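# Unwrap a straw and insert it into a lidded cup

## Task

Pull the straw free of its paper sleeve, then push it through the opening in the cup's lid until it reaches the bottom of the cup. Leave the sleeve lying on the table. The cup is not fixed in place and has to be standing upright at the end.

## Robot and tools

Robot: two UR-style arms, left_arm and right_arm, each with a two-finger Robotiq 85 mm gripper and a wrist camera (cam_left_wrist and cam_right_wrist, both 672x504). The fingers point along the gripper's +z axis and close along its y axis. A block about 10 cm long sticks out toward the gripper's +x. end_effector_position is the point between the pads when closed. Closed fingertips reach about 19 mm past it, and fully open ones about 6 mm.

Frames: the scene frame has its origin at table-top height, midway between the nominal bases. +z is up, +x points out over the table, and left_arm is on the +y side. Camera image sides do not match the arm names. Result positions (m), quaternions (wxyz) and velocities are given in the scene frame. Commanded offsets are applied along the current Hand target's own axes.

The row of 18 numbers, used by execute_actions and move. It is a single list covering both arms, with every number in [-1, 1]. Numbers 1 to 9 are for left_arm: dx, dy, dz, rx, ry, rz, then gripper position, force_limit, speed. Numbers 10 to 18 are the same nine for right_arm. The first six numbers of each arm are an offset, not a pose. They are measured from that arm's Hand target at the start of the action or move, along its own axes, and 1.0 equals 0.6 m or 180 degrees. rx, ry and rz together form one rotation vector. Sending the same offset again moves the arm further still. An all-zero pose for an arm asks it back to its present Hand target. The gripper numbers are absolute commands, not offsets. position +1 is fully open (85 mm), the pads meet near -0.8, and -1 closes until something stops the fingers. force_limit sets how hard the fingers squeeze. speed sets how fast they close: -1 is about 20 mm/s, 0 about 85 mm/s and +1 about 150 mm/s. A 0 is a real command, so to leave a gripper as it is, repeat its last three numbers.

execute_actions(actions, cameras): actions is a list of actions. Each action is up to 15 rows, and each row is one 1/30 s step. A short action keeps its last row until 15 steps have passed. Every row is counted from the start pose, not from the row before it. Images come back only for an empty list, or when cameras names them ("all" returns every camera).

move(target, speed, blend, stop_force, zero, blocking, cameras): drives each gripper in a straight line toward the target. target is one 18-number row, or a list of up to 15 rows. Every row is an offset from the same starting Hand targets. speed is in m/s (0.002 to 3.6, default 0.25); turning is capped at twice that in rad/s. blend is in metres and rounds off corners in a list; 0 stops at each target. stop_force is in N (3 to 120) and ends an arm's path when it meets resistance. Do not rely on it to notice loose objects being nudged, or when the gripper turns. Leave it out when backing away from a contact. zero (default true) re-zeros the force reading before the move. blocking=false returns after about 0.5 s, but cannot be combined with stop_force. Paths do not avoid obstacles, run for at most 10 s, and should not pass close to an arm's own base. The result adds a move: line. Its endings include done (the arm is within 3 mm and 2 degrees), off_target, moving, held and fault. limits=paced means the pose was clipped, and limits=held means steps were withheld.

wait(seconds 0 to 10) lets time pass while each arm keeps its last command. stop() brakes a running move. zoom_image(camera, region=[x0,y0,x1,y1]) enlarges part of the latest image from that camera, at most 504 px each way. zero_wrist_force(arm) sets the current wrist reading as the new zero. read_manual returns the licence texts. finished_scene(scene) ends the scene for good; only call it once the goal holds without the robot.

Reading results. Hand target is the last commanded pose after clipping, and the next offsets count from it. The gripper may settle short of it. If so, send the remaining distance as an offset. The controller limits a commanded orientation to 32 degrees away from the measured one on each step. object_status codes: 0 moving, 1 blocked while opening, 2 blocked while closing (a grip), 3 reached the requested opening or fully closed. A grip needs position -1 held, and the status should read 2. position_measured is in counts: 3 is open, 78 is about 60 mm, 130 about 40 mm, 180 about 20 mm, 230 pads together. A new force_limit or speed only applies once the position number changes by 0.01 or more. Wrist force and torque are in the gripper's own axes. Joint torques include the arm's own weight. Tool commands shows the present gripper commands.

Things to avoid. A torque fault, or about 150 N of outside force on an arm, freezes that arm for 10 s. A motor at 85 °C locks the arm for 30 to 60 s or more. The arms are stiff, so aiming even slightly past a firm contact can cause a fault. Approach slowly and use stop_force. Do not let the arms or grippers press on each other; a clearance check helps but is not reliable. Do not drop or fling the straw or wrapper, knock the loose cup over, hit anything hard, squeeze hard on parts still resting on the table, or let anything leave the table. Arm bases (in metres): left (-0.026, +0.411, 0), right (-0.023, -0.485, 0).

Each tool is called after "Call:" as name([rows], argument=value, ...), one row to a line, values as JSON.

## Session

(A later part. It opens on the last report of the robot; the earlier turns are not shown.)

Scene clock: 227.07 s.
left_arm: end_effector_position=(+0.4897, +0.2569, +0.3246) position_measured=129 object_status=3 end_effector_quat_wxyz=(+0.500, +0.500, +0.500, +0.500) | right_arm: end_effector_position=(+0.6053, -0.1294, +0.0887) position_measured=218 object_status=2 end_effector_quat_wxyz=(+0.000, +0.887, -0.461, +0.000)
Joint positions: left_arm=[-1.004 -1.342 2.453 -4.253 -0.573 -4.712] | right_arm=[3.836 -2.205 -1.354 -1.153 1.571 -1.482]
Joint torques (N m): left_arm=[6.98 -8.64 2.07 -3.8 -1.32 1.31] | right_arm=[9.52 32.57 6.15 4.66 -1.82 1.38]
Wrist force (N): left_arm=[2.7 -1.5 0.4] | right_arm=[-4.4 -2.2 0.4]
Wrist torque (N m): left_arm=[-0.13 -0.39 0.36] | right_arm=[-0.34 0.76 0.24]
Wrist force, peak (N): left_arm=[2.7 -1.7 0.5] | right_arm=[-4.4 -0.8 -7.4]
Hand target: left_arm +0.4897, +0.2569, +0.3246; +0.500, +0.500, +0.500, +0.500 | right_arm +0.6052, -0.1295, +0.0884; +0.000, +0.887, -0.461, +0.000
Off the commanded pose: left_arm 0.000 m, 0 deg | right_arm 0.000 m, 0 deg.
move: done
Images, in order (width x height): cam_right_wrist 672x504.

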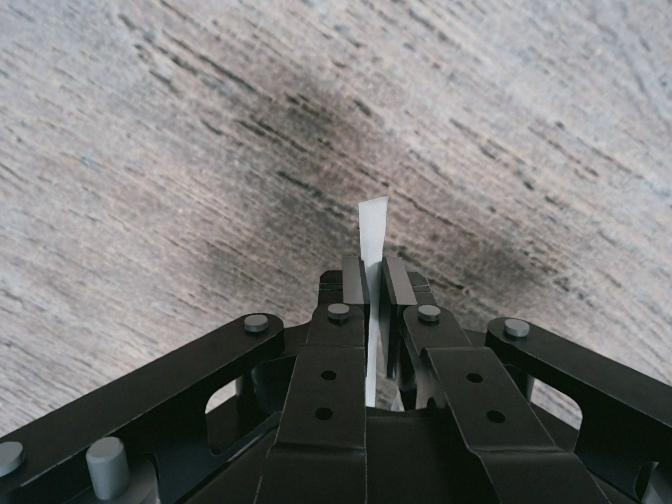

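Call:
move([
  [-0.1,0.014,-0.1162,0,0,0,0,-1,0,0,0,-0.3,0,0,0,-1,0,-1],
  [-0.4367,0.014,-0.1162,0,0,0,0,-1,0,0.05,0.147,-0.428,0,0,0.1944,-1,0,-1],
], blend=0.03, speed=0.25, cameras=["all"])

Call:
zoom_image(camera="cam_left_wrist", region=[220, 150, 480, 345])

Scene clock: 237.67 s.
left_arm: end_effector_position=(+0.4203, -0.0053, +0.3329) position_measured=129 object_status=3 end_effector_quat_wxyz=(+0.500, +0.500, +0.500, +0.500) | right_arm: end_effector_position=(+0.5502, -0.2047, +0.3453) position_measured=218 object_status=2 end_effector_quat_wxyz=(+0.000, +0.708, -0.707, +0.000)
Joint positions: left_arm=[-1.447 -1.096 1.996 -4.042 -0.13 -4.712] | right_arm=[3.8 -1.893 -1.155 -1.665 1.571 -0.907]
Joint torques (N m): left_arm=[8.73 -53.89 -8.4 -2.55 -1.22 -1.65] | right_arm=[9.32 22.39 41.03 5.56 -2.08 1]
Wrist force (N): left_arm=[2.7 -1.6 0.6] | right_arm=[-4.2 -2.1 0.4]
Wrist torque (N m): left_arm=[-0.12 -0.40 0.35] | right_arm=[-0.32 0.74 0.13]
Wrist force, peak (N): left_arm=[4.4 -1.7 1.6] | right_arm=[-4.2 -1.8 6.0]
Hand target: left_arm +0.4203, -0.0052, +0.3330; +0.500, +0.500, +0.500, +0.500 | right_arm +0.5503, -0.2046, +0.3453; +0.000, +0.708, -0.707, +0.000
Off the commanded pose: left_arm 0.000 m, 0 deg | right_arm 0.000 m, 0 deg.
move: done

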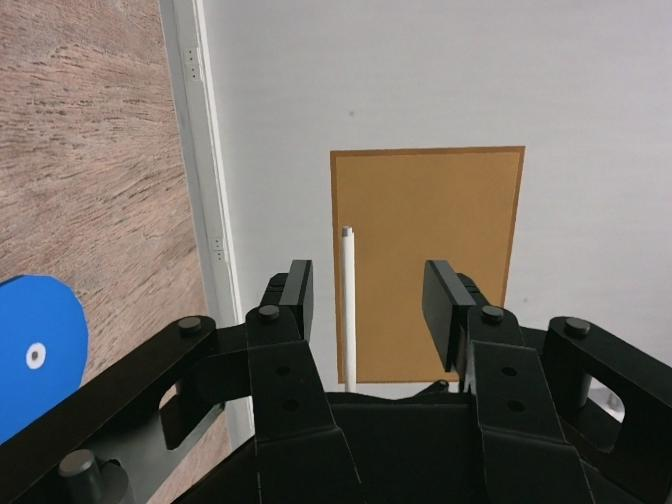

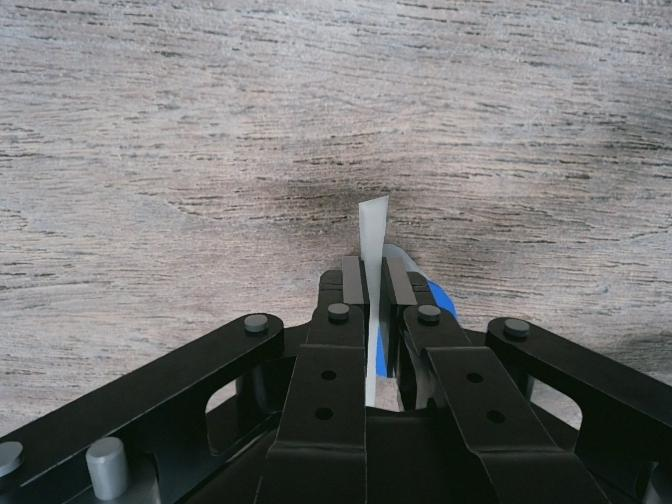

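Scaled by 1.938.

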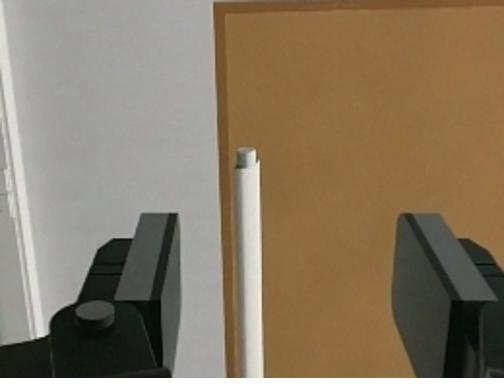

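Call:
move(target=[-0.0083,-0.0027,0.1667,0,0,0,0,-1,0,0,0,0,0,0,0,-1,0,-1], speed=0.2, cameras=["cam_left_wrist"])

Call:
zoom_image(camera="cam_left_wrist", region=[290, 240, 450, 360])

Scene clock: 243.10 s.
left_arm: end_effector_position=(+0.5203, -0.0101, +0.3313) position_measured=129 object_status=3 end_effector_quat_wxyz=(+0.500, +0.500, +0.500, +0.500) | right_arm: end_effector_position=(+0.5503, -0.2046, +0.3453) position_measured=218 object_status=2 end_effector_quat_wxyz=(+0.000, +0.708, -0.707, +0.000)
Joint positions: left_arm=[-1.24 -1.002 1.831 -3.97 -0.337 -4.712] | right_arm=[3.8 -1.893 -1.155 -1.665 1.571 -0.907]
Joint torques (N m): left_arm=[8.23 -61.18 -3.97 -3.41 -1.26 0.21] | right_arm=[9.22 22.92 44.3 5.21 -2.05 1.87]
Wrist force (N): left_arm=[2.4 -1.6 0.6] | right_arm=[-4.2 -2.0 0.3]
Wrist torque (N m): left_arm=[-0.13 -0.37 0.38] | right_arm=[-0.32 0.74 0.14]
Wrist force, peak (N): left_arm=[1.3 -0.8 -7.5] | right_arm=[-4.5 -2.2 0.4]
Hand target: left_arm +0.5204, -0.0101, +0.3314; +0.500, +0.500, +0.500, +0.500 | right_arm +0.5503, -0.2046, +0.3453; +0.000, +0.708, -0.707, +0.000
Off the commanded pose: left_arm 0.000 m, 0 deg | right_arm 0.000 m, 0 deg.
move: done
Images, in order (width x height): cam_left_wrist 672x504.

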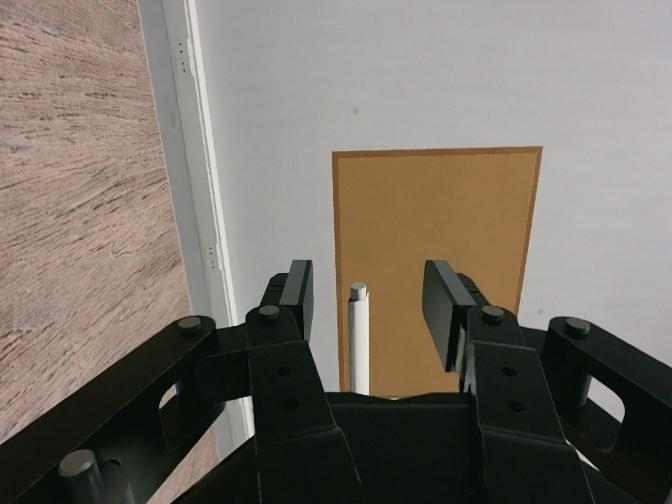

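Scaled by 3.150.

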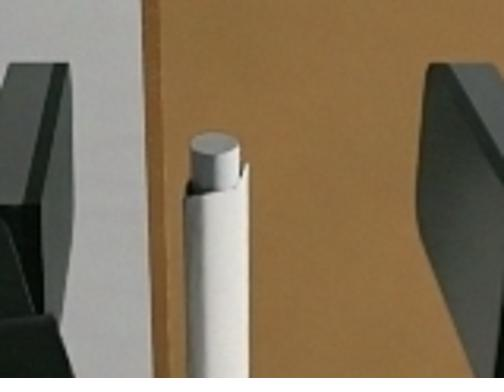

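Call:
move([
  [0.0003,0,0.05,0,0,0,0,-1,0,0,0,0,0,0,0,-1,0,-1],
  [0.0003,0,0.05,0,0,0,-1,0,-1,0,0,0,0,0,0,-1,0,-1],
], speed=0.08)

Call:
move(target=[0.04,0,0,0,0,0,-1,0,-1,0,0,0,0,0,0,-1,0,-1], speed=0.03, cameras=["all"])

Call:
zoom_image(camera="cam_left_wrist", region=[290, 280, 450, 400])

Scene clock: 254.13 s.
left_arm: end_effector_position=(+0.5504, -0.0098, +0.3314) position_measured=232 object_status=3 end_effector_quat_wxyz=(+0.500, +0.500, +0.500, +0.500) | right_arm: end_effector_position=(+0.5503, -0.2046, +0.3453) position_measured=218 object_status=2 end_effector_quat_wxyz=(+0.000, +0.708, -0.707, +0.000)
Joint positions: left_arm=[-1.184 -0.973 1.776 -3.944 -0.393 -4.712] | right_arm=[3.8 -1.893 -1.155 -1.665 1.571 -0.907]
Joint torques (N m): left_arm=[-5.57 -58.58 -4.04 -0.81 -1.13 -0.79] | right_arm=[9.96 26.15 42.2 3.74 -0.59 1.9]
Wrist force (N): left_arm=[2.7 -1.7 0.5] | right_arm=[-4.3 -2.2 0.2]
Wrist torque (N m): left_arm=[-0.15 -0.40 0.36] | right_arm=[-0.34 0.76 0.13]
Wrist force, peak (N): left_arm=[7.0 -2.3 -0.1] | right_arm=[-1.8 -4.7 0.1]
Hand target: left_arm +0.5504, -0.0098, +0.3314; +0.500, +0.500, +0.500, +0.500 | right_arm +0.5503, -0.2046, +0.3453; +0.000, +0.708, -0.707, +0.000
Off the commanded pose: left_arm 0.000 m, 0 deg | right_arm 0.000 m, 0 deg.
move: done

Scene clock: 255.23 s.
left_arm: end_effector_position=(+0.5503, +0.0144, +0.3315) position_measured=232 object_status=3 end_effector_quat_wxyz=(+0.500, +0.500, +0.500, +0.500) | right_arm: end_effector_position=(+0.5503, -0.2046, +0.3453) position_measured=218 object_status=2 end_effector_quat_wxyz=(+0.000, +0.708, -0.707, +0.000)
Joint positions: left_arm=[-1.165 -1.006 1.837 -3.973 -0.412 -4.712] | right_arm=[3.8 -1.893 -1.155 -1.665 1.571 -0.907]
Joint torques (N m): left_arm=[-6.11 -29.45 -30.72 1.09 1.7 -1.38] | right_arm=[9.72 33.18 35.96 2.83 1.77 1.87]
Wrist force (N): left_arm=[2.6 -1.2 0.7] | right_arm=[-4.2 -2.0 0.2]
Wrist torque (N m): left_arm=[-0.05 -0.39 0.35] | right_arm=[-0.31 0.75 0.13]
Wrist force, peak (N): left_arm=[3.1 -0.9 0.7] | right_arm=[-4.3 -2.3 0.3]
Hand target: left_arm +0.5503, +0.0142, +0.3314; +0.500, +0.500, +0.500, +0.500 | right_arm +0.5503, -0.2046, +0.3453; +0.000, +0.708, -0.707, +0.000
Off the commanded pose: left_arm 0.000 m, 0 deg | right_arm 0.000 m, 0 deg.
move: done

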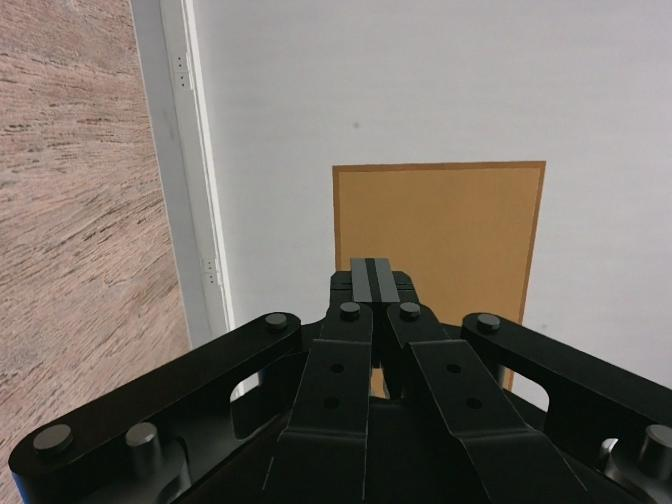

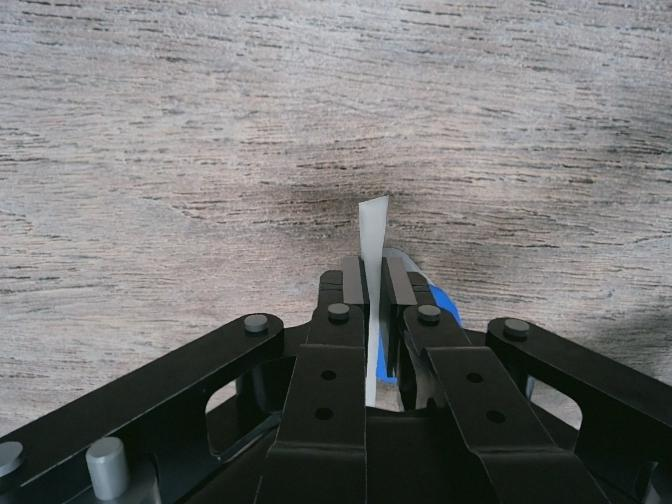

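Scaled by 3.150.

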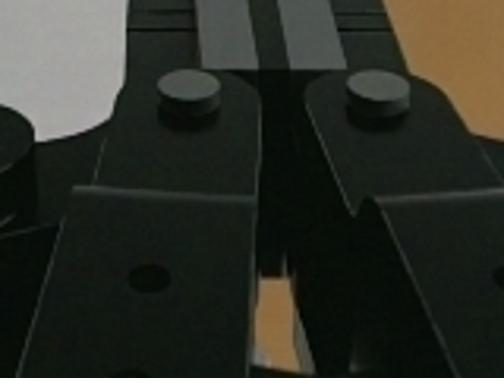

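Call:
move([
  [0,0,0,0,0,0,0,-1,0,0,0,0,0,0,0,-1,0,-1],
  [0,0,-0.05,0,0,0,0,-1,0,0,0,0,0,0,0,-1,0,-1],
  [-0.04,0,-0.05,0,0,0,0,-1,0,0,0,0,0,0,0,-1,0,-1],
], speed=0.15, cameras=["cam_left_wrist"])

Call:
zoom_image(camera="cam_left_wrist", region=[290, 240, 450, 360])

Scene clock: 265.17 s.
left_arm: end_effector_position=(+0.5204, -0.0099, +0.3313) position_measured=129 object_status=3 end_effector_quat_wxyz=(+0.500, +0.500, +0.500, +0.500) | right_arm: end_effector_position=(+0.5503, -0.2046, +0.3453) position_measured=218 object_status=2 end_effector_quat_wxyz=(+0.000, +0.708, -0.707, +0.000)
Joint positions: left_arm=[-1.24 -1.003 1.832 -3.97 -0.337 -4.712] | right_arm=[3.8 -1.893 -1.155 -1.665 1.571 -0.907]
Joint torques (N m): left_arm=[5.63 -60.75 -8.15 -2.95 -0.97 -0.55] | right_arm=[10 61.22 10.82 0.09 1.87 1.95]
Wrist force (N): left_arm=[2.6 -0.9 0.6] | right_arm=[-4.1 -2.0 0.3]
Wrist torque (N m): left_arm=[-0.01 -0.38 0.37] | right_arm=[-0.32 0.73 0.13]
Wrist force, peak (N): left_arm=[4.4 -1.4 3.9] | right_arm=[-4.5 -2.2 0.2]
Hand target: left_arm +0.5204, -0.0099, +0.3314; +0.500, +0.500, +0.500, +0.500 | right_arm +0.5503, -0.2046, +0.3453; +0.000, +0.708, -0.707, +0.000
Off the commanded pose: left_arm 0.000 m, 0 deg | right_arm 0.000 m, 0 deg.
move: done
Images, in order (width x height): cam_left_wrist 672x504.

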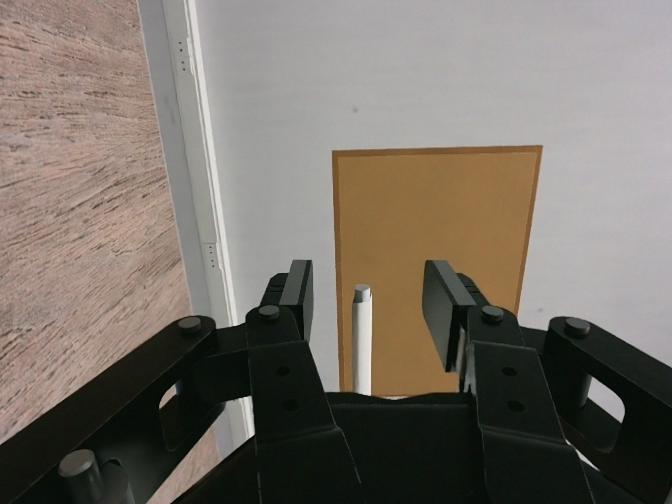

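Scaled by 3.150.

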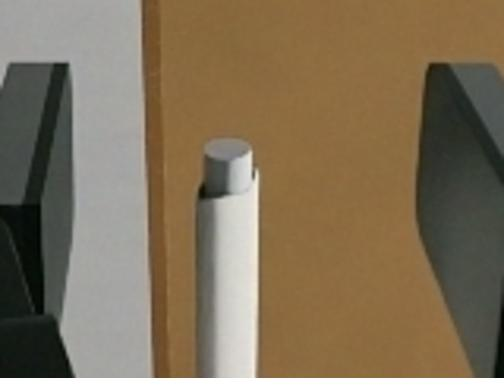

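Call:
move([
  [-0.0035,0.003,0.05,0,0,0,0,-1,0,0,0,0,0,0,0,-1,0,-1],
  [-0.0035,0.003,0.05,0,0,0,-1,-0.4,-1,0,0,0,0,0,0,-1,0,-1],
], speed=0.1)

Call:
wait(seconds=0.2, cameras=["cam_left_wrist"])

Call:
zoom_image(camera="cam_left_wrist", region=[290, 280, 450, 400])

Scene clock: 298.60 s.
left_arm: end_effector_position=(+0.5504, -0.0119, +0.3332) position_measured=222 object_status=0 end_effector_quat_wxyz=(+0.500, +0.500, +0.500, +0.500) | right_arm: end_effector_position=(+0.5503, -0.2046, +0.3453) position_measured=218 object_status=2 end_effector_quat_wxyz=(+0.000, +0.708, -0.707, +0.000)
Joint positions: left_arm=[-1.186 -0.973 1.769 -3.938 -0.391 -4.712] | right_arm=[3.8 -1.893 -1.155 -1.665 1.571 -0.907]
Joint torques (N m): left_arm=[-6.12 -63.35 -1.32 -3.54 -1.3 -1.52] | right_arm=[9.71 61.4 11.37 0.01 1.81 1.87]
Wrist force (N): left_arm=[3.4 -2.0 0.6] | right_arm=[-3.2 -1.9 -0.6]
Wrist torque (N m): left_arm=[-0.06 -0.38 0.37] | right_arm=[-0.31 0.58 0.11]
Wrist force, peak (N): left_arm=[3.6 -2.0 0.6] | right_arm=[-4.4 -2.3 0.3]
Hand target: left_arm +0.5504, -0.0119, +0.3332; +0.500, +0.500, +0.500, +0.500 | right_arm +0.5503, -0.2046, +0.3453; +0.000, +0.708, -0.707, +0.000
Off the commanded pose: left_arm 0.000 m, 0 deg | right_arm 0.000 m, 0 deg.
move: done

Scene clock: 298.80 s.
left_arm: end_effector_position=(+0.5504, -0.0119, +0.3332) position_measured=222 object_status=2 end_effector_quat_wxyz=(+0.500, +0.500, +0.500, +0.500) | right_arm: end_effector_position=(+0.5503, -0.2046, +0.3453) position_measured=218 object_status=2 end_effector_quat_wxyz=(+0.000, +0.708, -0.707, +0.000)
Joint positions: left_arm=[-1.186 -0.973 1.769 -3.938 -0.391 -4.712] | right_arm=[3.8 -1.893 -1.155 -1.665 1.571 -0.907]
Joint torques (N m): left_arm=[-6 -63.19 -1.8 -3.4 -1.26 -1.64] | right_arm=[9.68 60.95 10.8 0.03 1.88 1.77]
Wrist force (N): left_arm=[3.3 -2.2 0.5] | right_arm=[-3.1 -2.2 -0.7]
Wrist torque (N m): left_arm=[-0.09 -0.37 0.37] | right_arm=[-0.36 0.57 0.11]
Wrist force, peak (N): left_arm=[3.5 -2.1 0.7] | right_arm=[-3.2 -2.1 -0.6]
Hand target: left_arm +0.5504, -0.0119, +0.3332; +0.500, +0.500, +0.500, +0.500 | right_arm +0.5503, -0.2046, +0.3453; +0.000, +0.708, -0.707, +0.000
Tool commands: left_gripper/position=-1.0 left_gripper/force_limit=-0.4 left_gripper/speed=-1.0 right_gripper/position=-1.0 right_gripper/force_limit=+0.0 right_gripper/speed=-1.0
Off the commanded pose: left_arm 0.000 m, 0 deg | right_arm 0.000 m, 0 deg.
wait: 0.20 s; at rest by 0.17 s
Images, in order (width x height): cam_left_wrist 672x504.

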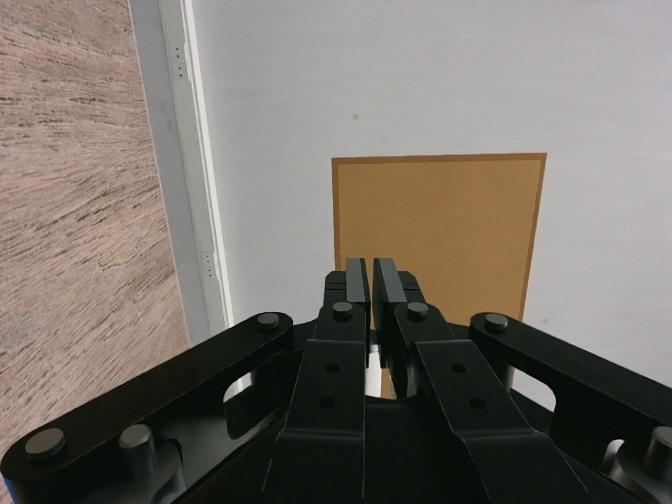

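Scaled by 3.150.

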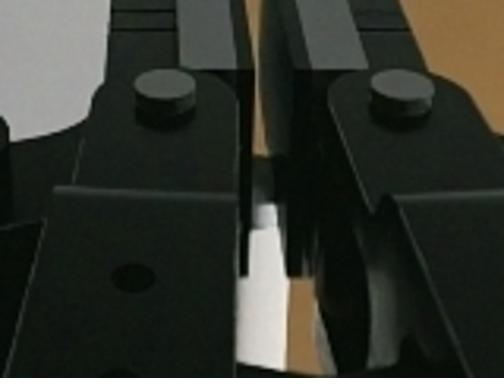

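Call:
move(target=[0.025,0,0,0,0,0,-1,-0.4,-1,0,0,0,0,0,0,-1,0,-1], speed=0.03, cameras=["all"])

Call:
zoom_image(camera="cam_left_wrist", region=[290, 280, 450, 400])

Scene clock: 302.60 s.
left_arm: end_effector_position=(+0.5504, +0.0031, +0.3333) position_measured=230 object_status=3 end_effector_quat_wxyz=(+0.500, +0.500, +0.500, +0.500) | right_arm: end_effector_position=(+0.5503, -0.2046, +0.3453) position_measured=218 object_status=2 end_effector_quat_wxyz=(+0.000, +0.708, -0.707, +0.000)
Joint positions: left_arm=[-1.174 -0.994 1.808 -3.956 -0.402 -4.712] | right_arm=[3.801 -1.893 -1.155 -1.665 1.571 -0.907]
Joint torques (N m): left_arm=[-5.36 -24.83 -30.09 1.66 1.74 -1.26] | right_arm=[-8.57 60.52 10.87 3.62 -2.14 1.87]
Wrist force (N): left_arm=[2.3 -0.9 0.7] | right_arm=[-4.1 -1.6 0.5]
Wrist torque (N m): left_arm=[-0.02 -0.34 0.35] | right_arm=[-0.25 0.74 0.13]
Wrist force, peak (N): left_arm=[-9.7 -1.0 0.4] | right_arm=[-16.0 -2.6 -0.3]
Hand target: left_arm +0.5504, +0.0031, +0.3332; +0.500, +0.500, +0.500, +0.500 | right_arm +0.5503, -0.2046, +0.3453; +0.000, +0.708, -0.707, +0.000
Off the commanded pose: left_arm 0.000 m, 0 deg | right_arm 0.000 m, 0 deg.
move: done

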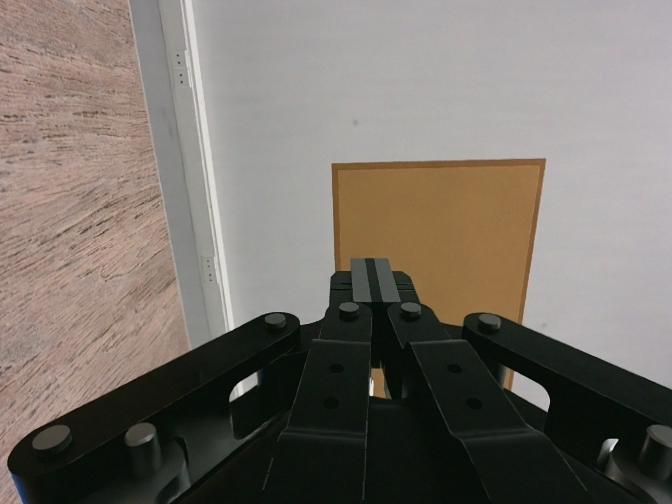

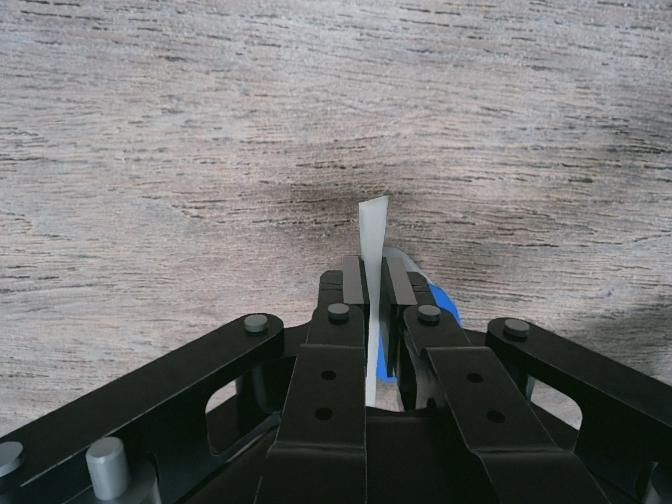

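Scaled by 3.150.

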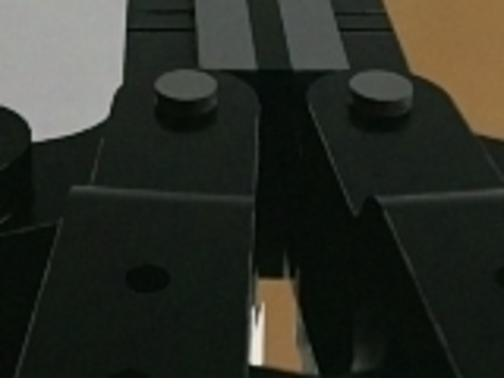

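Call:
move([
  [0,0,0,0,0,0,0,-1,0,0,0,0,0,0,0,-1,0,-1],
  [-0.025,0,-0.05,0,0,0,0,-1,0,0,0,0,0,0,0,-1,0,-1],
], speed=0.15, cameras=["cam_left_wrist"])

Call:
zoom_image(camera="cam_left_wrist", region=[290, 240, 450, 360])

Scene clock: 306.63 s.
left_arm: end_effector_position=(+0.5203, -0.0119, +0.3332) position_measured=129 object_status=3 end_effector_quat_wxyz=(+0.500, +0.500, +0.500, +0.500) | right_arm: end_effector_position=(+0.5503, -0.2046, +0.3453) position_measured=218 object_status=2 end_effector_quat_wxyz=(+0.000, +0.708, -0.707, +0.000)
Joint positions: left_arm=[-1.241 -1.003 1.826 -3.964 -0.335 -4.712] | right_arm=[3.8 -1.893 -1.155 -1.665 1.571 -0.907]
Joint torques (N m): left_arm=[9.05 -48.98 -21.49 -1.37 -1.11 0.75] | right_arm=[-10.63 58.47 11.7 5 -2.15 1.85]
Wrist force (N): left_arm=[2.7 -0.9 0.8] | right_arm=[-4.1 -1.4 0.4]
Wrist torque (N m): left_arm=[-0.03 -0.39 0.37] | right_arm=[-0.22 0.73 0.13]
Wrist force, peak (N): left_arm=[4.2 -1.1 4.6] | right_arm=[-4.4 -1.5 0.5]
Hand target: left_arm +0.5204, -0.0120, +0.3332; +0.500, +0.500, +0.500, +0.500 | right_arm +0.5503, -0.2046, +0.3453; +0.000, +0.708, -0.707, +0.000
Off the commanded pose: left_arm 0.000 m, 0 deg | right_arm 0.000 m, 0 deg.
move: done
Images, in order (width x height): cam_left_wrist 672x504.

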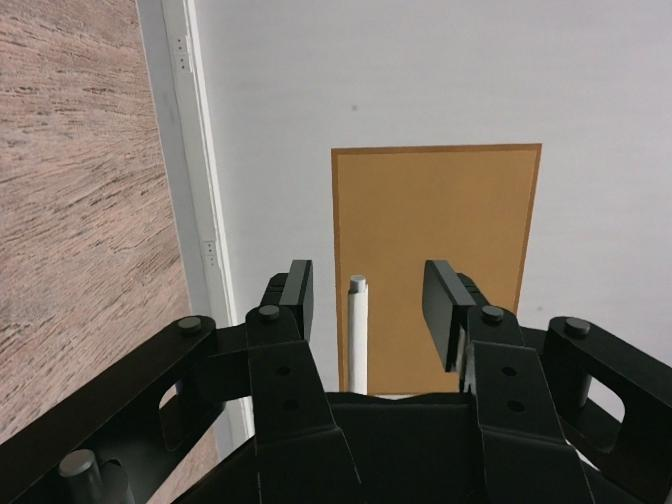

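Scaled by 3.150.

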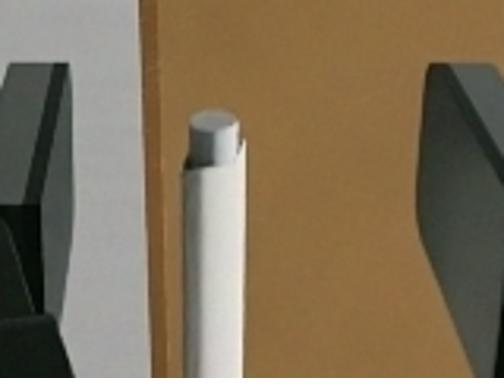

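Call:
move([
  [0.0005,0,0.05,0,0,0,0,-1,0,0,0,0,0,0,0,-1,0,-1],
  [0.0005,0,0.05,0,0,0,-1,0.3,-1,0,0,0,0,0,0,-1,0,-1],
], speed=0.1)

Call:
wait(seconds=0.2, cameras=["cam_left_wrist"])

Call:
zoom_image(camera="cam_left_wrist", region=[290, 280, 450, 400])

Scene clock: 322.47 s.
left_arm: end_effector_position=(+0.5504, -0.0116, +0.3332) position_measured=231 object_status=0 end_effector_quat_wxyz=(+0.500, +0.500, +0.500, +0.500) | right_arm: end_effector_position=(+0.5503, -0.2046, +0.3453) position_measured=218 object_status=2 end_effector_quat_wxyz=(+0.000, +0.708, -0.707, +0.000)
Joint positions: left_arm=[-1.185 -0.974 1.77 -3.938 -0.391 -4.712] | right_arm=[3.8 -1.893 -1.155 -1.665 1.571 -0.907]
Joint torques (N m): left_arm=[-6.15 -58.65 -4.47 -0.55 -1.18 -1.79] | right_arm=[-10.86 56.28 11.88 3.25 -0.32 1.87]
Wrist force (N): left_arm=[2.0 -1.2 1.0] | right_arm=[-4.2 -1.5 0.5]
Wrist torque (N m): left_arm=[-0.06 -0.30 0.36] | right_arm=[-0.23 0.74 0.13]
Wrist force, peak (N): left_arm=[5.7 -0.9 0.2] | right_arm=[-4.4 -1.5 0.6]
Hand target: left_arm +0.5504, -0.0116, +0.3332; +0.500, +0.500, +0.500, +0.500 | right_arm +0.5503, -0.2046, +0.3453; +0.000, +0.708, -0.707, +0.000
Off the commanded pose: left_arm 0.000 m, 0 deg | right_arm 0.000 m, 0 deg.
move: done

Scene clock: 322.67 s.
left_arm: end_effector_position=(+0.5504, -0.0116, +0.3332) position_measured=231 object_status=0 end_effector_quat_wxyz=(+0.500, +0.500, +0.500, +0.500) | right_arm: end_effector_position=(+0.5503, -0.2046, +0.3453) position_measured=218 object_status=2 end_effector_quat_wxyz=(+0.000, +0.708, -0.707, +0.000)
Joint positions: left_arm=[-1.185 -0.974 1.77 -3.938 -0.391 -4.712] | right_arm=[3.8 -1.893 -1.155 -1.665 1.571 -0.907]
Joint torques (N m): left_arm=[-5.91 -58.15 -5.45 0.95 -1.24 -1.62] | right_arm=[-10.5 55.48 11.44 2.38 0.6 1.81]
Wrist force (N): left_arm=[2.1 -1.1 1.0] | right_arm=[-4.0 -1.5 0.3]
Wrist torque (N m): left_arm=[-0.05 -0.32 0.35] | right_arm=[-0.24 0.71 0.13]
Wrist force, peak (N): left_arm=[2.1 -1.3 1.1] | right_arm=[-4.2 -1.7 0.6]
Hand target: left_arm +0.5504, -0.0116, +0.3332; +0.500, +0.500, +0.500, +0.500 | right_arm +0.5503, -0.2046, +0.3453; +0.000, +0.708, -0.707, +0.000
Tool commands: left_gripper/position=-1.0 left_gripper/force_limit=+0.3 left_gripper/speed=-1.0 right_gripper/position=-1.0 right_gripper/force_limit=+0.0 right_gripper/speed=-1.0
Off the commanded pose: left_arm 0.000 m, 0 deg | right_arm 0.000 m, 0 deg.
wait: 0.20 s; at rest by 0.17 s
Images, in order (width x height): cam_left_wrist 672x504.

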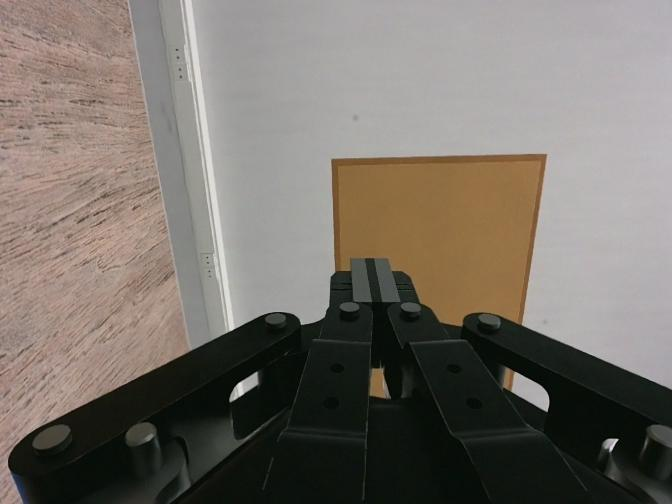

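Scaled by 3.150.

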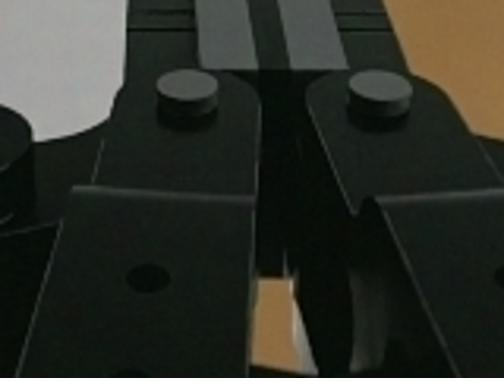

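Call:
move([
  [0,0,0,0,0,0,0,-1,0,0,0,0,0,0,0,-1,0,-1],
  [0,0,-0.04,0,0,0,0,-1,0,0,0,0,0,0,0,-1,0,-1],
], speed=0.15, cameras=["cam_left_wrist"])

Call:
zoom_image(camera="cam_left_wrist", region=[290, 240, 450, 360])

Scene clock: 328.33 s.
left_arm: end_effector_position=(+0.5263, -0.0116, +0.3333) position_measured=129 object_status=3 end_effector_quat_wxyz=(+0.500, +0.500, +0.500, +0.500) | right_arm: end_effector_position=(+0.5503, -0.2046, +0.3453) position_measured=218 object_status=2 end_effector_quat_wxyz=(+0.000, +0.708, -0.707, +0.000)
Joint positions: left_arm=[-1.23 -0.998 1.816 -3.96 -0.347 -4.712] | right_arm=[3.8 -1.893 -1.155 -1.665 1.571 -0.907]
Joint torques (N m): left_arm=[8.02 -27.82 -30.38 1.44 -1.3 -1.1] | right_arm=[-9.75 53.48 10.75 0.3 1.79 1.91]
Wrist force (N): left_arm=[2.2 -0.9 0.9] | right_arm=[-4.1 -1.5 0.4]
Wrist torque (N m): left_arm=[-0.02 -0.32 0.38] | right_arm=[-0.23 0.74 0.13]
Wrist force, peak (N): left_arm=[3.8 -0.9 4.2] | right_arm=[-4.3 -1.6 0.5]
Hand target: left_arm +0.5264, -0.0117, +0.3332; +0.500, +0.500, +0.500, +0.500 | right_arm +0.5503, -0.2046, +0.3453; +0.000, +0.708, -0.707, +0.000
Off the commanded pose: left_arm 0.000 m, 0 deg | right_arm 0.000 m, 0 deg.
move: done
Images, in order (width x height): cam_left_wrist 672x504.

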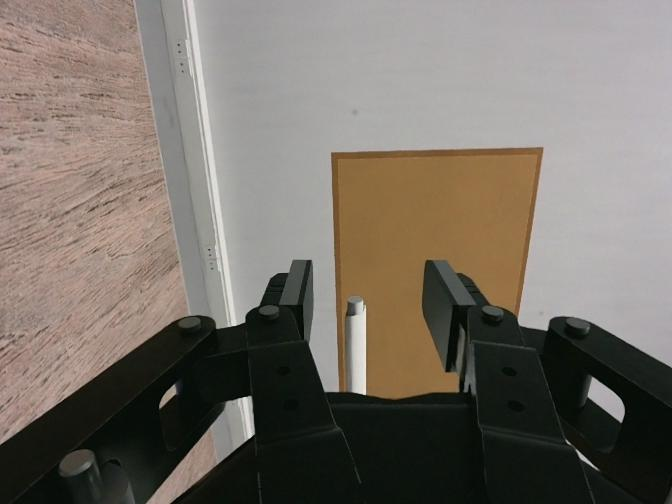

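Scaled by 3.150.

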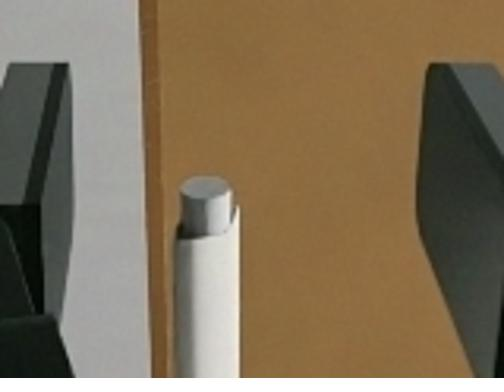

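Call:
move([
  [-0.0108,-0.0065,0,0,0,0,0,-1,0,0,0,0,0,0,0,-1,0,-1],
  [-0.0108,-0.0065,0.04,0,0,0,0,-1,0,0,0,0,0,0,0,-1,0,-1],
  [-0.0108,-0.0065,0.04,0,0,0,-1,-0.3,-1,0,0,0,0,0,0,-1,0,-1],
], speed=0.1)

Call:
wait(seconds=0.2, cameras=["cam_left_wrist"])

Call:
zoom_image(camera="cam_left_wrist", region=[290, 280, 450, 400])

Scene clock: 374.77 s.
left_arm: end_effector_position=(+0.5504, -0.0181, +0.3293) position_measured=220 object_status=0 end_effector_quat_wxyz=(+0.500, +0.500, +0.500, +0.500) | right_arm: end_effector_position=(+0.5503, -0.2046, +0.3453) position_measured=218 object_status=2 end_effector_quat_wxyz=(+0.000, +0.708, -0.707, +0.000)
Joint positions: left_arm=[-1.19 -0.958 1.755 -3.939 -0.387 -4.712] | right_arm=[3.8 -1.893 -1.155 -1.665 1.571 -0.907]
Joint torques (N m): left_arm=[8.49 -64.2 -1.07 -3.42 -1.21 -1.5] | right_arm=[-10.36 50.51 11.2 0.13 1.77 1.93]
Wrist force (N): left_arm=[2.5 -1.2 1.2] | right_arm=[-3.6 -1.5 0.4]
Wrist torque (N m): left_arm=[-0.03 -0.32 0.36] | right_arm=[-0.25 0.69 0.12]
Wrist force, peak (N): left_arm=[4.7 -1.4 4.5] | right_arm=[-4.3 -1.7 0.5]
Hand target: left_arm +0.5504, -0.0181, +0.3293; +0.500, +0.500, +0.500, +0.500 | right_arm +0.5503, -0.2046, +0.3453; +0.000, +0.708, -0.707, +0.000
Off the commanded pose: left_arm 0.000 m, 0 deg | right_arm 0.000 m, 0 deg.
move: done

Scene clock: 374.97 s.
left_arm: end_effector_position=(+0.5504, -0.0181, +0.3293) position_measured=220 object_status=2 end_effector_quat_wxyz=(+0.500, +0.500, +0.500, +0.500) | right_arm: end_effector_position=(+0.5503, -0.2046, +0.3453) position_measured=218 object_status=2 end_effector_quat_wxyz=(+0.000, +0.708, -0.707, +0.000)
Joint positions: left_arm=[-1.19 -0.958 1.755 -3.939 -0.387 -4.712] | right_arm=[3.8 -1.893 -1.155 -1.665 1.571 -0.907]
Joint torques (N m): left_arm=[9.48 -64.12 -0.96 -3.42 -1.16 -1.47] | right_arm=[-10.01 49.5 11.1 0.19 1.87 1.89]
Wrist force (N): left_arm=[2.4 -1.2 1.2] | right_arm=[-3.7 -1.4 0.3]
Wrist torque (N m): left_arm=[-0.04 -0.31 0.35] | right_arm=[-0.23 0.69 0.12]
Wrist force, peak (N): left_arm=[2.6 -1.2 1.2] | right_arm=[-3.8 -1.6 0.2]
Hand target: left_arm +0.5504, -0.0181, +0.3293; +0.500, +0.500, +0.500, +0.500 | right_arm +0.5503, -0.2046, +0.3453; +0.000, +0.708, -0.707, +0.000
Tool commands: left_gripper/position=-1.0 left_gripper/force_limit=-0.3 left_gripper/speed=-1.0 right_gripper/position=-1.0 right_gripper/force_limit=+0.0 right_gripper/speed=-1.0
Off the commanded pose: left_arm 0.000 m, 0 deg | right_arm 0.000 m, 0 deg.
wait: 0.20 s; at rest by 0.17 s
Images, in order (width x height): cam_left_wrist 672x504.

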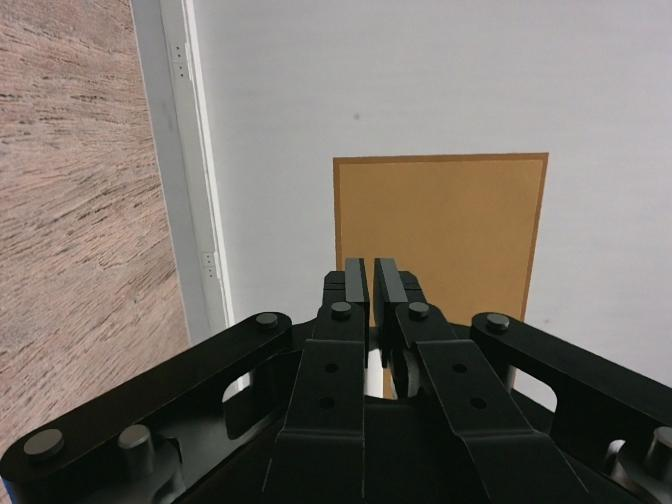

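Scaled by 3.150.

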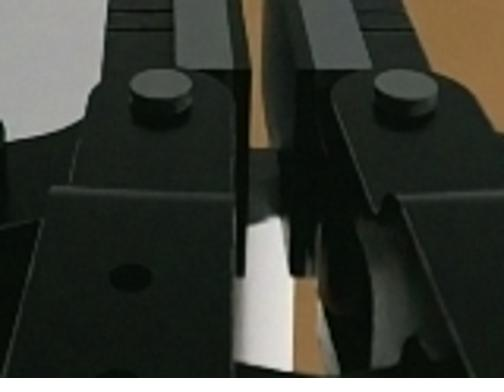

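Call:
move(target=[0,0,0,0,0,0,-0.97,0.6,-1,0,0,0,0,0,0,-1,0,-1], speed=0.1)

Call:
move(target=[0.01,0,0,0,0,0,-0.97,0.6,-1,0,0,0,0,0,0,-1,0,-1], speed=0.02, cameras=["cam_left_wrist"])

Call:
zoom_image(camera="cam_left_wrist", region=[290, 280, 450, 400])

Scene clock: 380.67 s.
left_arm: end_effector_position=(+0.5504, -0.0181, +0.3293) position_measured=224 object_status=2 end_effector_quat_wxyz=(+0.500, +0.500, +0.500, +0.500) | right_arm: end_effector_position=(+0.5503, -0.2046, +0.3453) position_measured=218 object_status=2 end_effector_quat_wxyz=(+0.000, +0.708, -0.707, +0.000)
Joint positions: left_arm=[-1.19 -0.958 1.755 -3.939 -0.387 -4.712] | right_arm=[3.8 -1.893 -1.155 -1.665 1.571 -0.907]
Joint torques (N m): left_arm=[8.26 -63.78 -0.82 -3.28 -1.03 -1.62] | right_arm=[-10.3 47.94 11.34 0.17 1.76 1.87]
Wrist force (N): left_arm=[2.4 -1.1 1.3] | right_arm=[-3.8 -1.5 0.3]
Wrist torque (N m): left_arm=[-0.03 -0.30 0.35] | right_arm=[-0.23 0.73 0.13]
Wrist force, peak (N): left_arm=[2.6 -1.4 1.2] | right_arm=[-4.0 -1.5 0.4]
Hand target: left_arm +0.5504, -0.0181, +0.3293; +0.500, +0.500, +0.500, +0.500 | right_arm +0.5503, -0.2046, +0.3453; +0.000, +0.708, -0.707, +0.000
Off the commanded pose: left_arm 0.000 m, 0 deg | right_arm 0.000 m, 0 deg.
move: done

Scene clock: 381.40 s.
left_arm: end_effector_position=(+0.5504, -0.0120, +0.3293) position_measured=224 object_status=2 end_effector_quat_wxyz=(+0.500, +0.500, +0.500, +0.500) | right_arm: end_effector_position=(+0.5503, -0.2046, +0.3453) position_measured=218 object_status=2 end_effector_quat_wxyz=(+0.000, +0.708, -0.707, +0.000)
Joint positions: left_arm=[-1.186 -0.966 1.771 -3.946 -0.391 -4.712] | right_arm=[3.8 -1.893 -1.155 -1.665 1.571 -0.907]
Joint torques (N m): left_arm=[2.29 -50.22 -19.07 -1.98 -0.16 -1.66] | right_arm=[-9.33 47.79 11.39 0.26 1.83 1.93]
Wrist force (N): left_arm=[1.4 -0.7 1.5] | right_arm=[-4.6 -1.1 0.7]
Wrist torque (N m): left_arm=[-0.03 -0.27 0.34] | right_arm=[-0.25 0.77 0.05]
Wrist force, peak (N): left_arm=[2.4 -1.3 1.1] | right_arm=[-4.9 -0.9 0.8]
Hand target: left_arm +0.5504, -0.0121, +0.3293; +0.500, +0.500, +0.500, +0.500 | right_arm +0.5503, -0.2046, +0.3453; +0.000, +0.708, -0.707, +0.000
Off the commanded pose: left_arm 0.000 m, 0 deg | right_arm 0.000 m, 0 deg.
move: done
Images, in order (width x height): cam_left_wrist 672x504.

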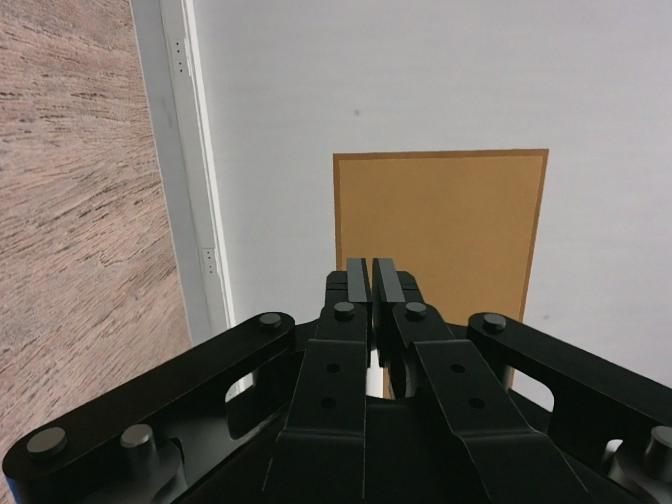

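Scaled by 3.150.

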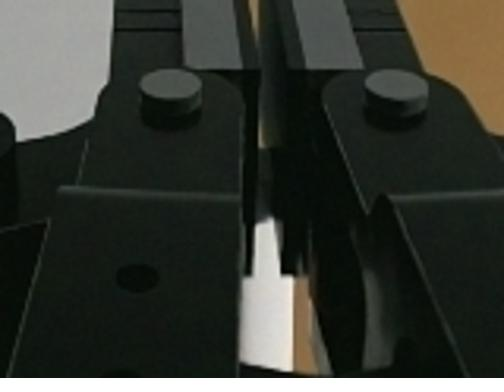

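Call:
wait(seconds=0.1, cameras=["cam_right_wrist"])

Call:
zoom_image(camera="cam_right_wrist", region=[290, 180, 450, 420])

Scene clock: 385.23 s.
left_arm: end_effector_position=(+0.5504, -0.0121, +0.3293) position_measured=224 object_status=2 end_effector_quat_wxyz=(+0.500, +0.500, +0.500, +0.500) | right_arm: end_effector_position=(+0.5503, -0.2046, +0.3453) position_measured=218 object_status=2 end_effector_quat_wxyz=(+0.000, +0.708, -0.707, +0.000)
Joint positions: left_arm=[-1.186 -0.966 1.77 -3.946 -0.391 -4.712] | right_arm=[3.8 -1.893 -1.155 -1.665 1.571 -0.907]
Joint torques (N m): left_arm=[-6.38 -27.21 -30.44 1.43 1.82 -0.75] | right_arm=[-10.36 46.17 11.07 0.26 1.83 1.9]
Wrist force (N): left_arm=[1.3 -0.8 1.6] | right_arm=[-4.7 -0.9 0.6]
Wrist torque (N m): left_arm=[-0.03 -0.24 0.36] | right_arm=[-0.22 0.79 0.05]
Wrist force, peak (N): left_arm=[1.9 -0.9 1.8] | right_arm=[-4.9 -1.1 0.7]
Hand target: left_arm +0.5504, -0.0121, +0.3293; +0.500, +0.500, +0.500, +0.500 | right_arm +0.5503, -0.2046, +0.3453; +0.000, +0.708, -0.707, +0.000
Tool commands: left_gripper/position=-0.97 left_gripper/force_limit=+0.6 left_gripper/speed=-1.0 right_gripper/position=-1.0 right_gripper/force_limit=+0.0 right_gripper/speed=-1.0
Off the commanded pose: left_arm 0.000 m, 0 deg | right_arm 0.000 m, 0 deg.
wait: 0.10 s; at rest from the start
Images, in order (width x height): cam_right_wrist 672x504.

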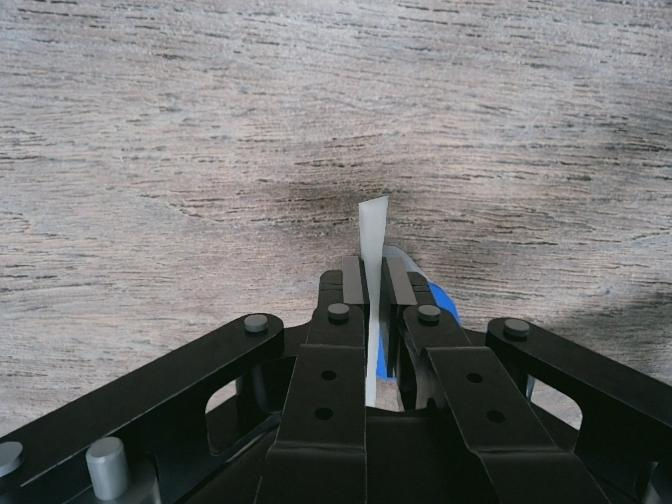

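Scaled by 2.100.

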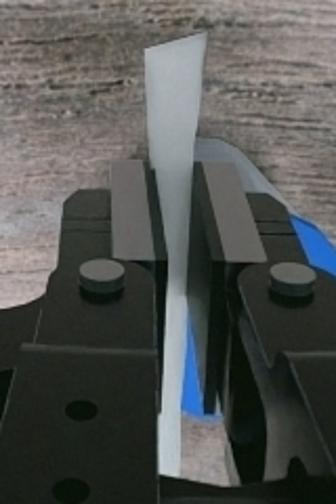

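Call:
move(target=[0.03,0,0,0,0,0,-0.97,0.6,-1,0,0,0,0,0,0,-1,0,-1], speed=0.015, cameras=["cam_left_wrist"])

Call:
zoom_image(camera="cam_left_wrist", region=[290, 280, 450, 400])

Scene clock: 389.70 s.
left_arm: end_effector_position=(+0.5504, +0.0060, +0.3293) position_measured=231 object_status=0 end_effector_quat_wxyz=(+0.500, +0.500, +0.500, +0.500) | right_arm: end_effector_position=(+0.5503, -0.2046, +0.3453) position_measured=218 object_status=2 end_effector_quat_wxyz=(+0.000, +0.708, -0.707, +0.000)
Joint positions: left_arm=[-1.172 -0.991 1.817 -3.968 -0.405 -4.712] | right_arm=[3.8 -1.893 -1.155 -1.665 1.571 -0.907]
Joint torques (N m): left_arm=[-6.39 -38.84 -27.74 0.17 1.11 0.05] | right_arm=[-9.64 43.77 20.02 5.56 1.87 1.94]
Wrist force (N): left_arm=[3.6 -1.8 1.5] | right_arm=[-3.3 -1.0 1.6]
Wrist torque (N m): left_arm=[-0.16 -0.55 0.35] | right_arm=[-0.16 0.61 0.22]
Wrist force, peak (N): left_arm=[-36.8 0.8 4.4] | right_arm=[-41.1 1.4 1.3]
Hand target: left_arm +0.5504, +0.0059, +0.3293; +0.500, +0.500, +0.500, +0.500 | right_arm +0.5503, -0.2046, +0.3453; +0.000, +0.708, -0.707, +0.000
Off the commanded pose: left_arm 0.000 m, 0 deg | right_arm 0.000 m, 0 deg.
move: done
Images, in order (width x height): cam_left_wrist 672x504.

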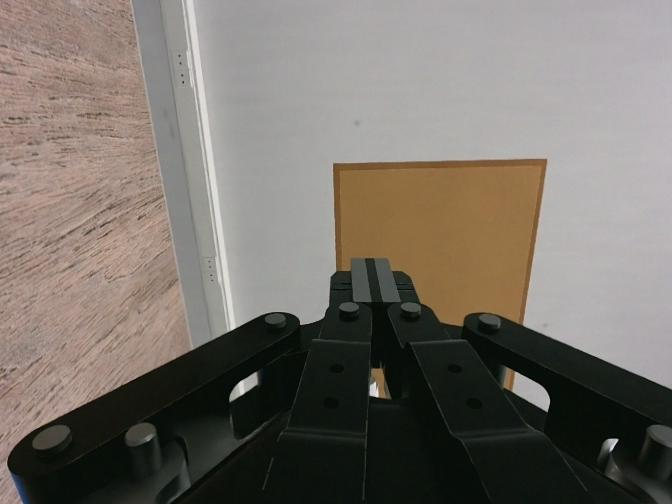

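Scaled by 3.150.

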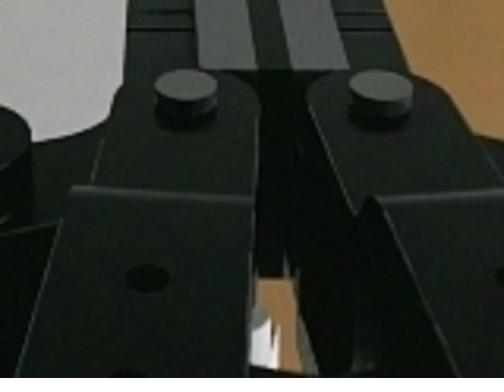

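Call:
move([
  [0,0,0,0,0,0,0,-1,0,0,0,0,0,0,0,-1,0,-1],
  [-0.03,0,-0.05,0,0,0,0,-1,0,0,0,0,0,0,0,-1,0,-1],
], speed=0.15, cameras=["all"])

Call:
zoom_image(camera="cam_left_wrist", region=[290, 240, 450, 360])

Scene clock: 394.40 s.
left_arm: end_effector_position=(+0.5204, -0.0121, +0.3293) position_measured=129 object_status=3 end_effector_quat_wxyz=(+0.500, +0.500, +0.500, +0.500) | right_arm: end_effector_position=(+0.5503, -0.2046, +0.3453) position_measured=218 object_status=2 end_effector_quat_wxyz=(+0.000, +0.708, -0.707, +0.000)
Joint positions: left_arm=[-1.241 -0.996 1.827 -3.972 -0.335 -4.712] | right_arm=[3.8 -1.893 -1.155 -1.665 1.571 -0.907]
Joint torques (N m): left_arm=[8.58 -55.97 -10.68 -2.35 -1.21 0.68] | right_arm=[-9.62 41.73 42.4 5.63 1.84 1.94]
Wrist force (N): left_arm=[3.9 -2.0 1.7] | right_arm=[-3.4 -0.7 1.5]
Wrist torque (N m): left_arm=[-0.19 -0.58 0.37] | right_arm=[-0.11 0.63 0.22]
Wrist force, peak (N): left_arm=[5.6 -2.4 5.1] | right_arm=[-3.4 -0.9 1.7]
Hand target: left_arm +0.5204, -0.0122, +0.3293; +0.500, +0.500, +0.500, +0.500 | right_arm +0.5503, -0.2046, +0.3453; +0.000, +0.708, -0.707, +0.000
Off the commanded pose: left_arm 0.000 m, 0 deg | right_arm 0.000 m, 0 deg.
move: done

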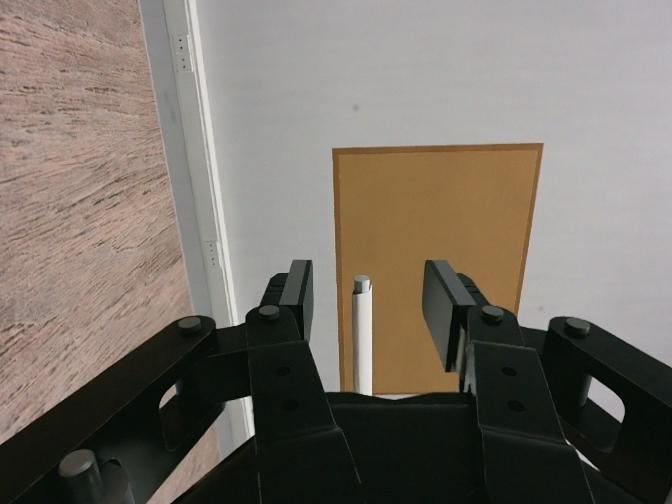

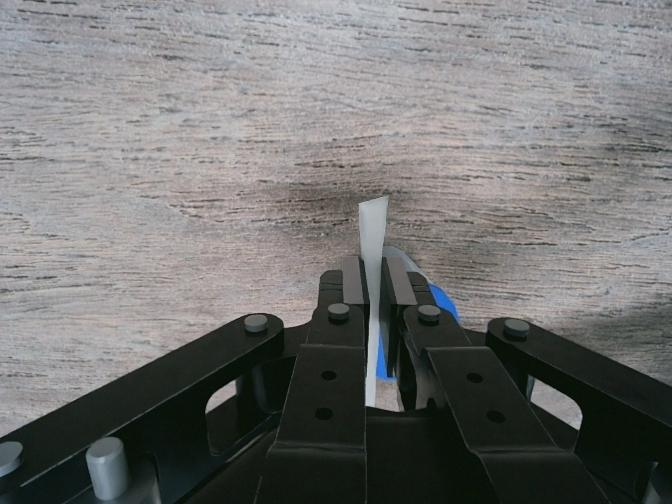

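Scaled by 3.150.

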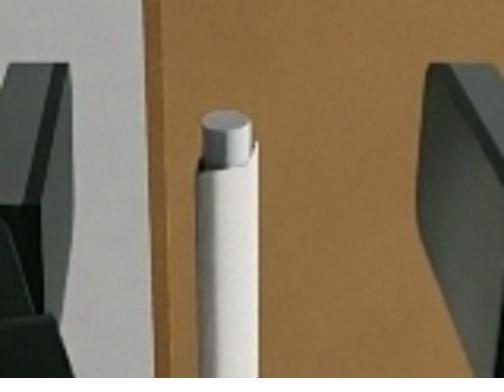

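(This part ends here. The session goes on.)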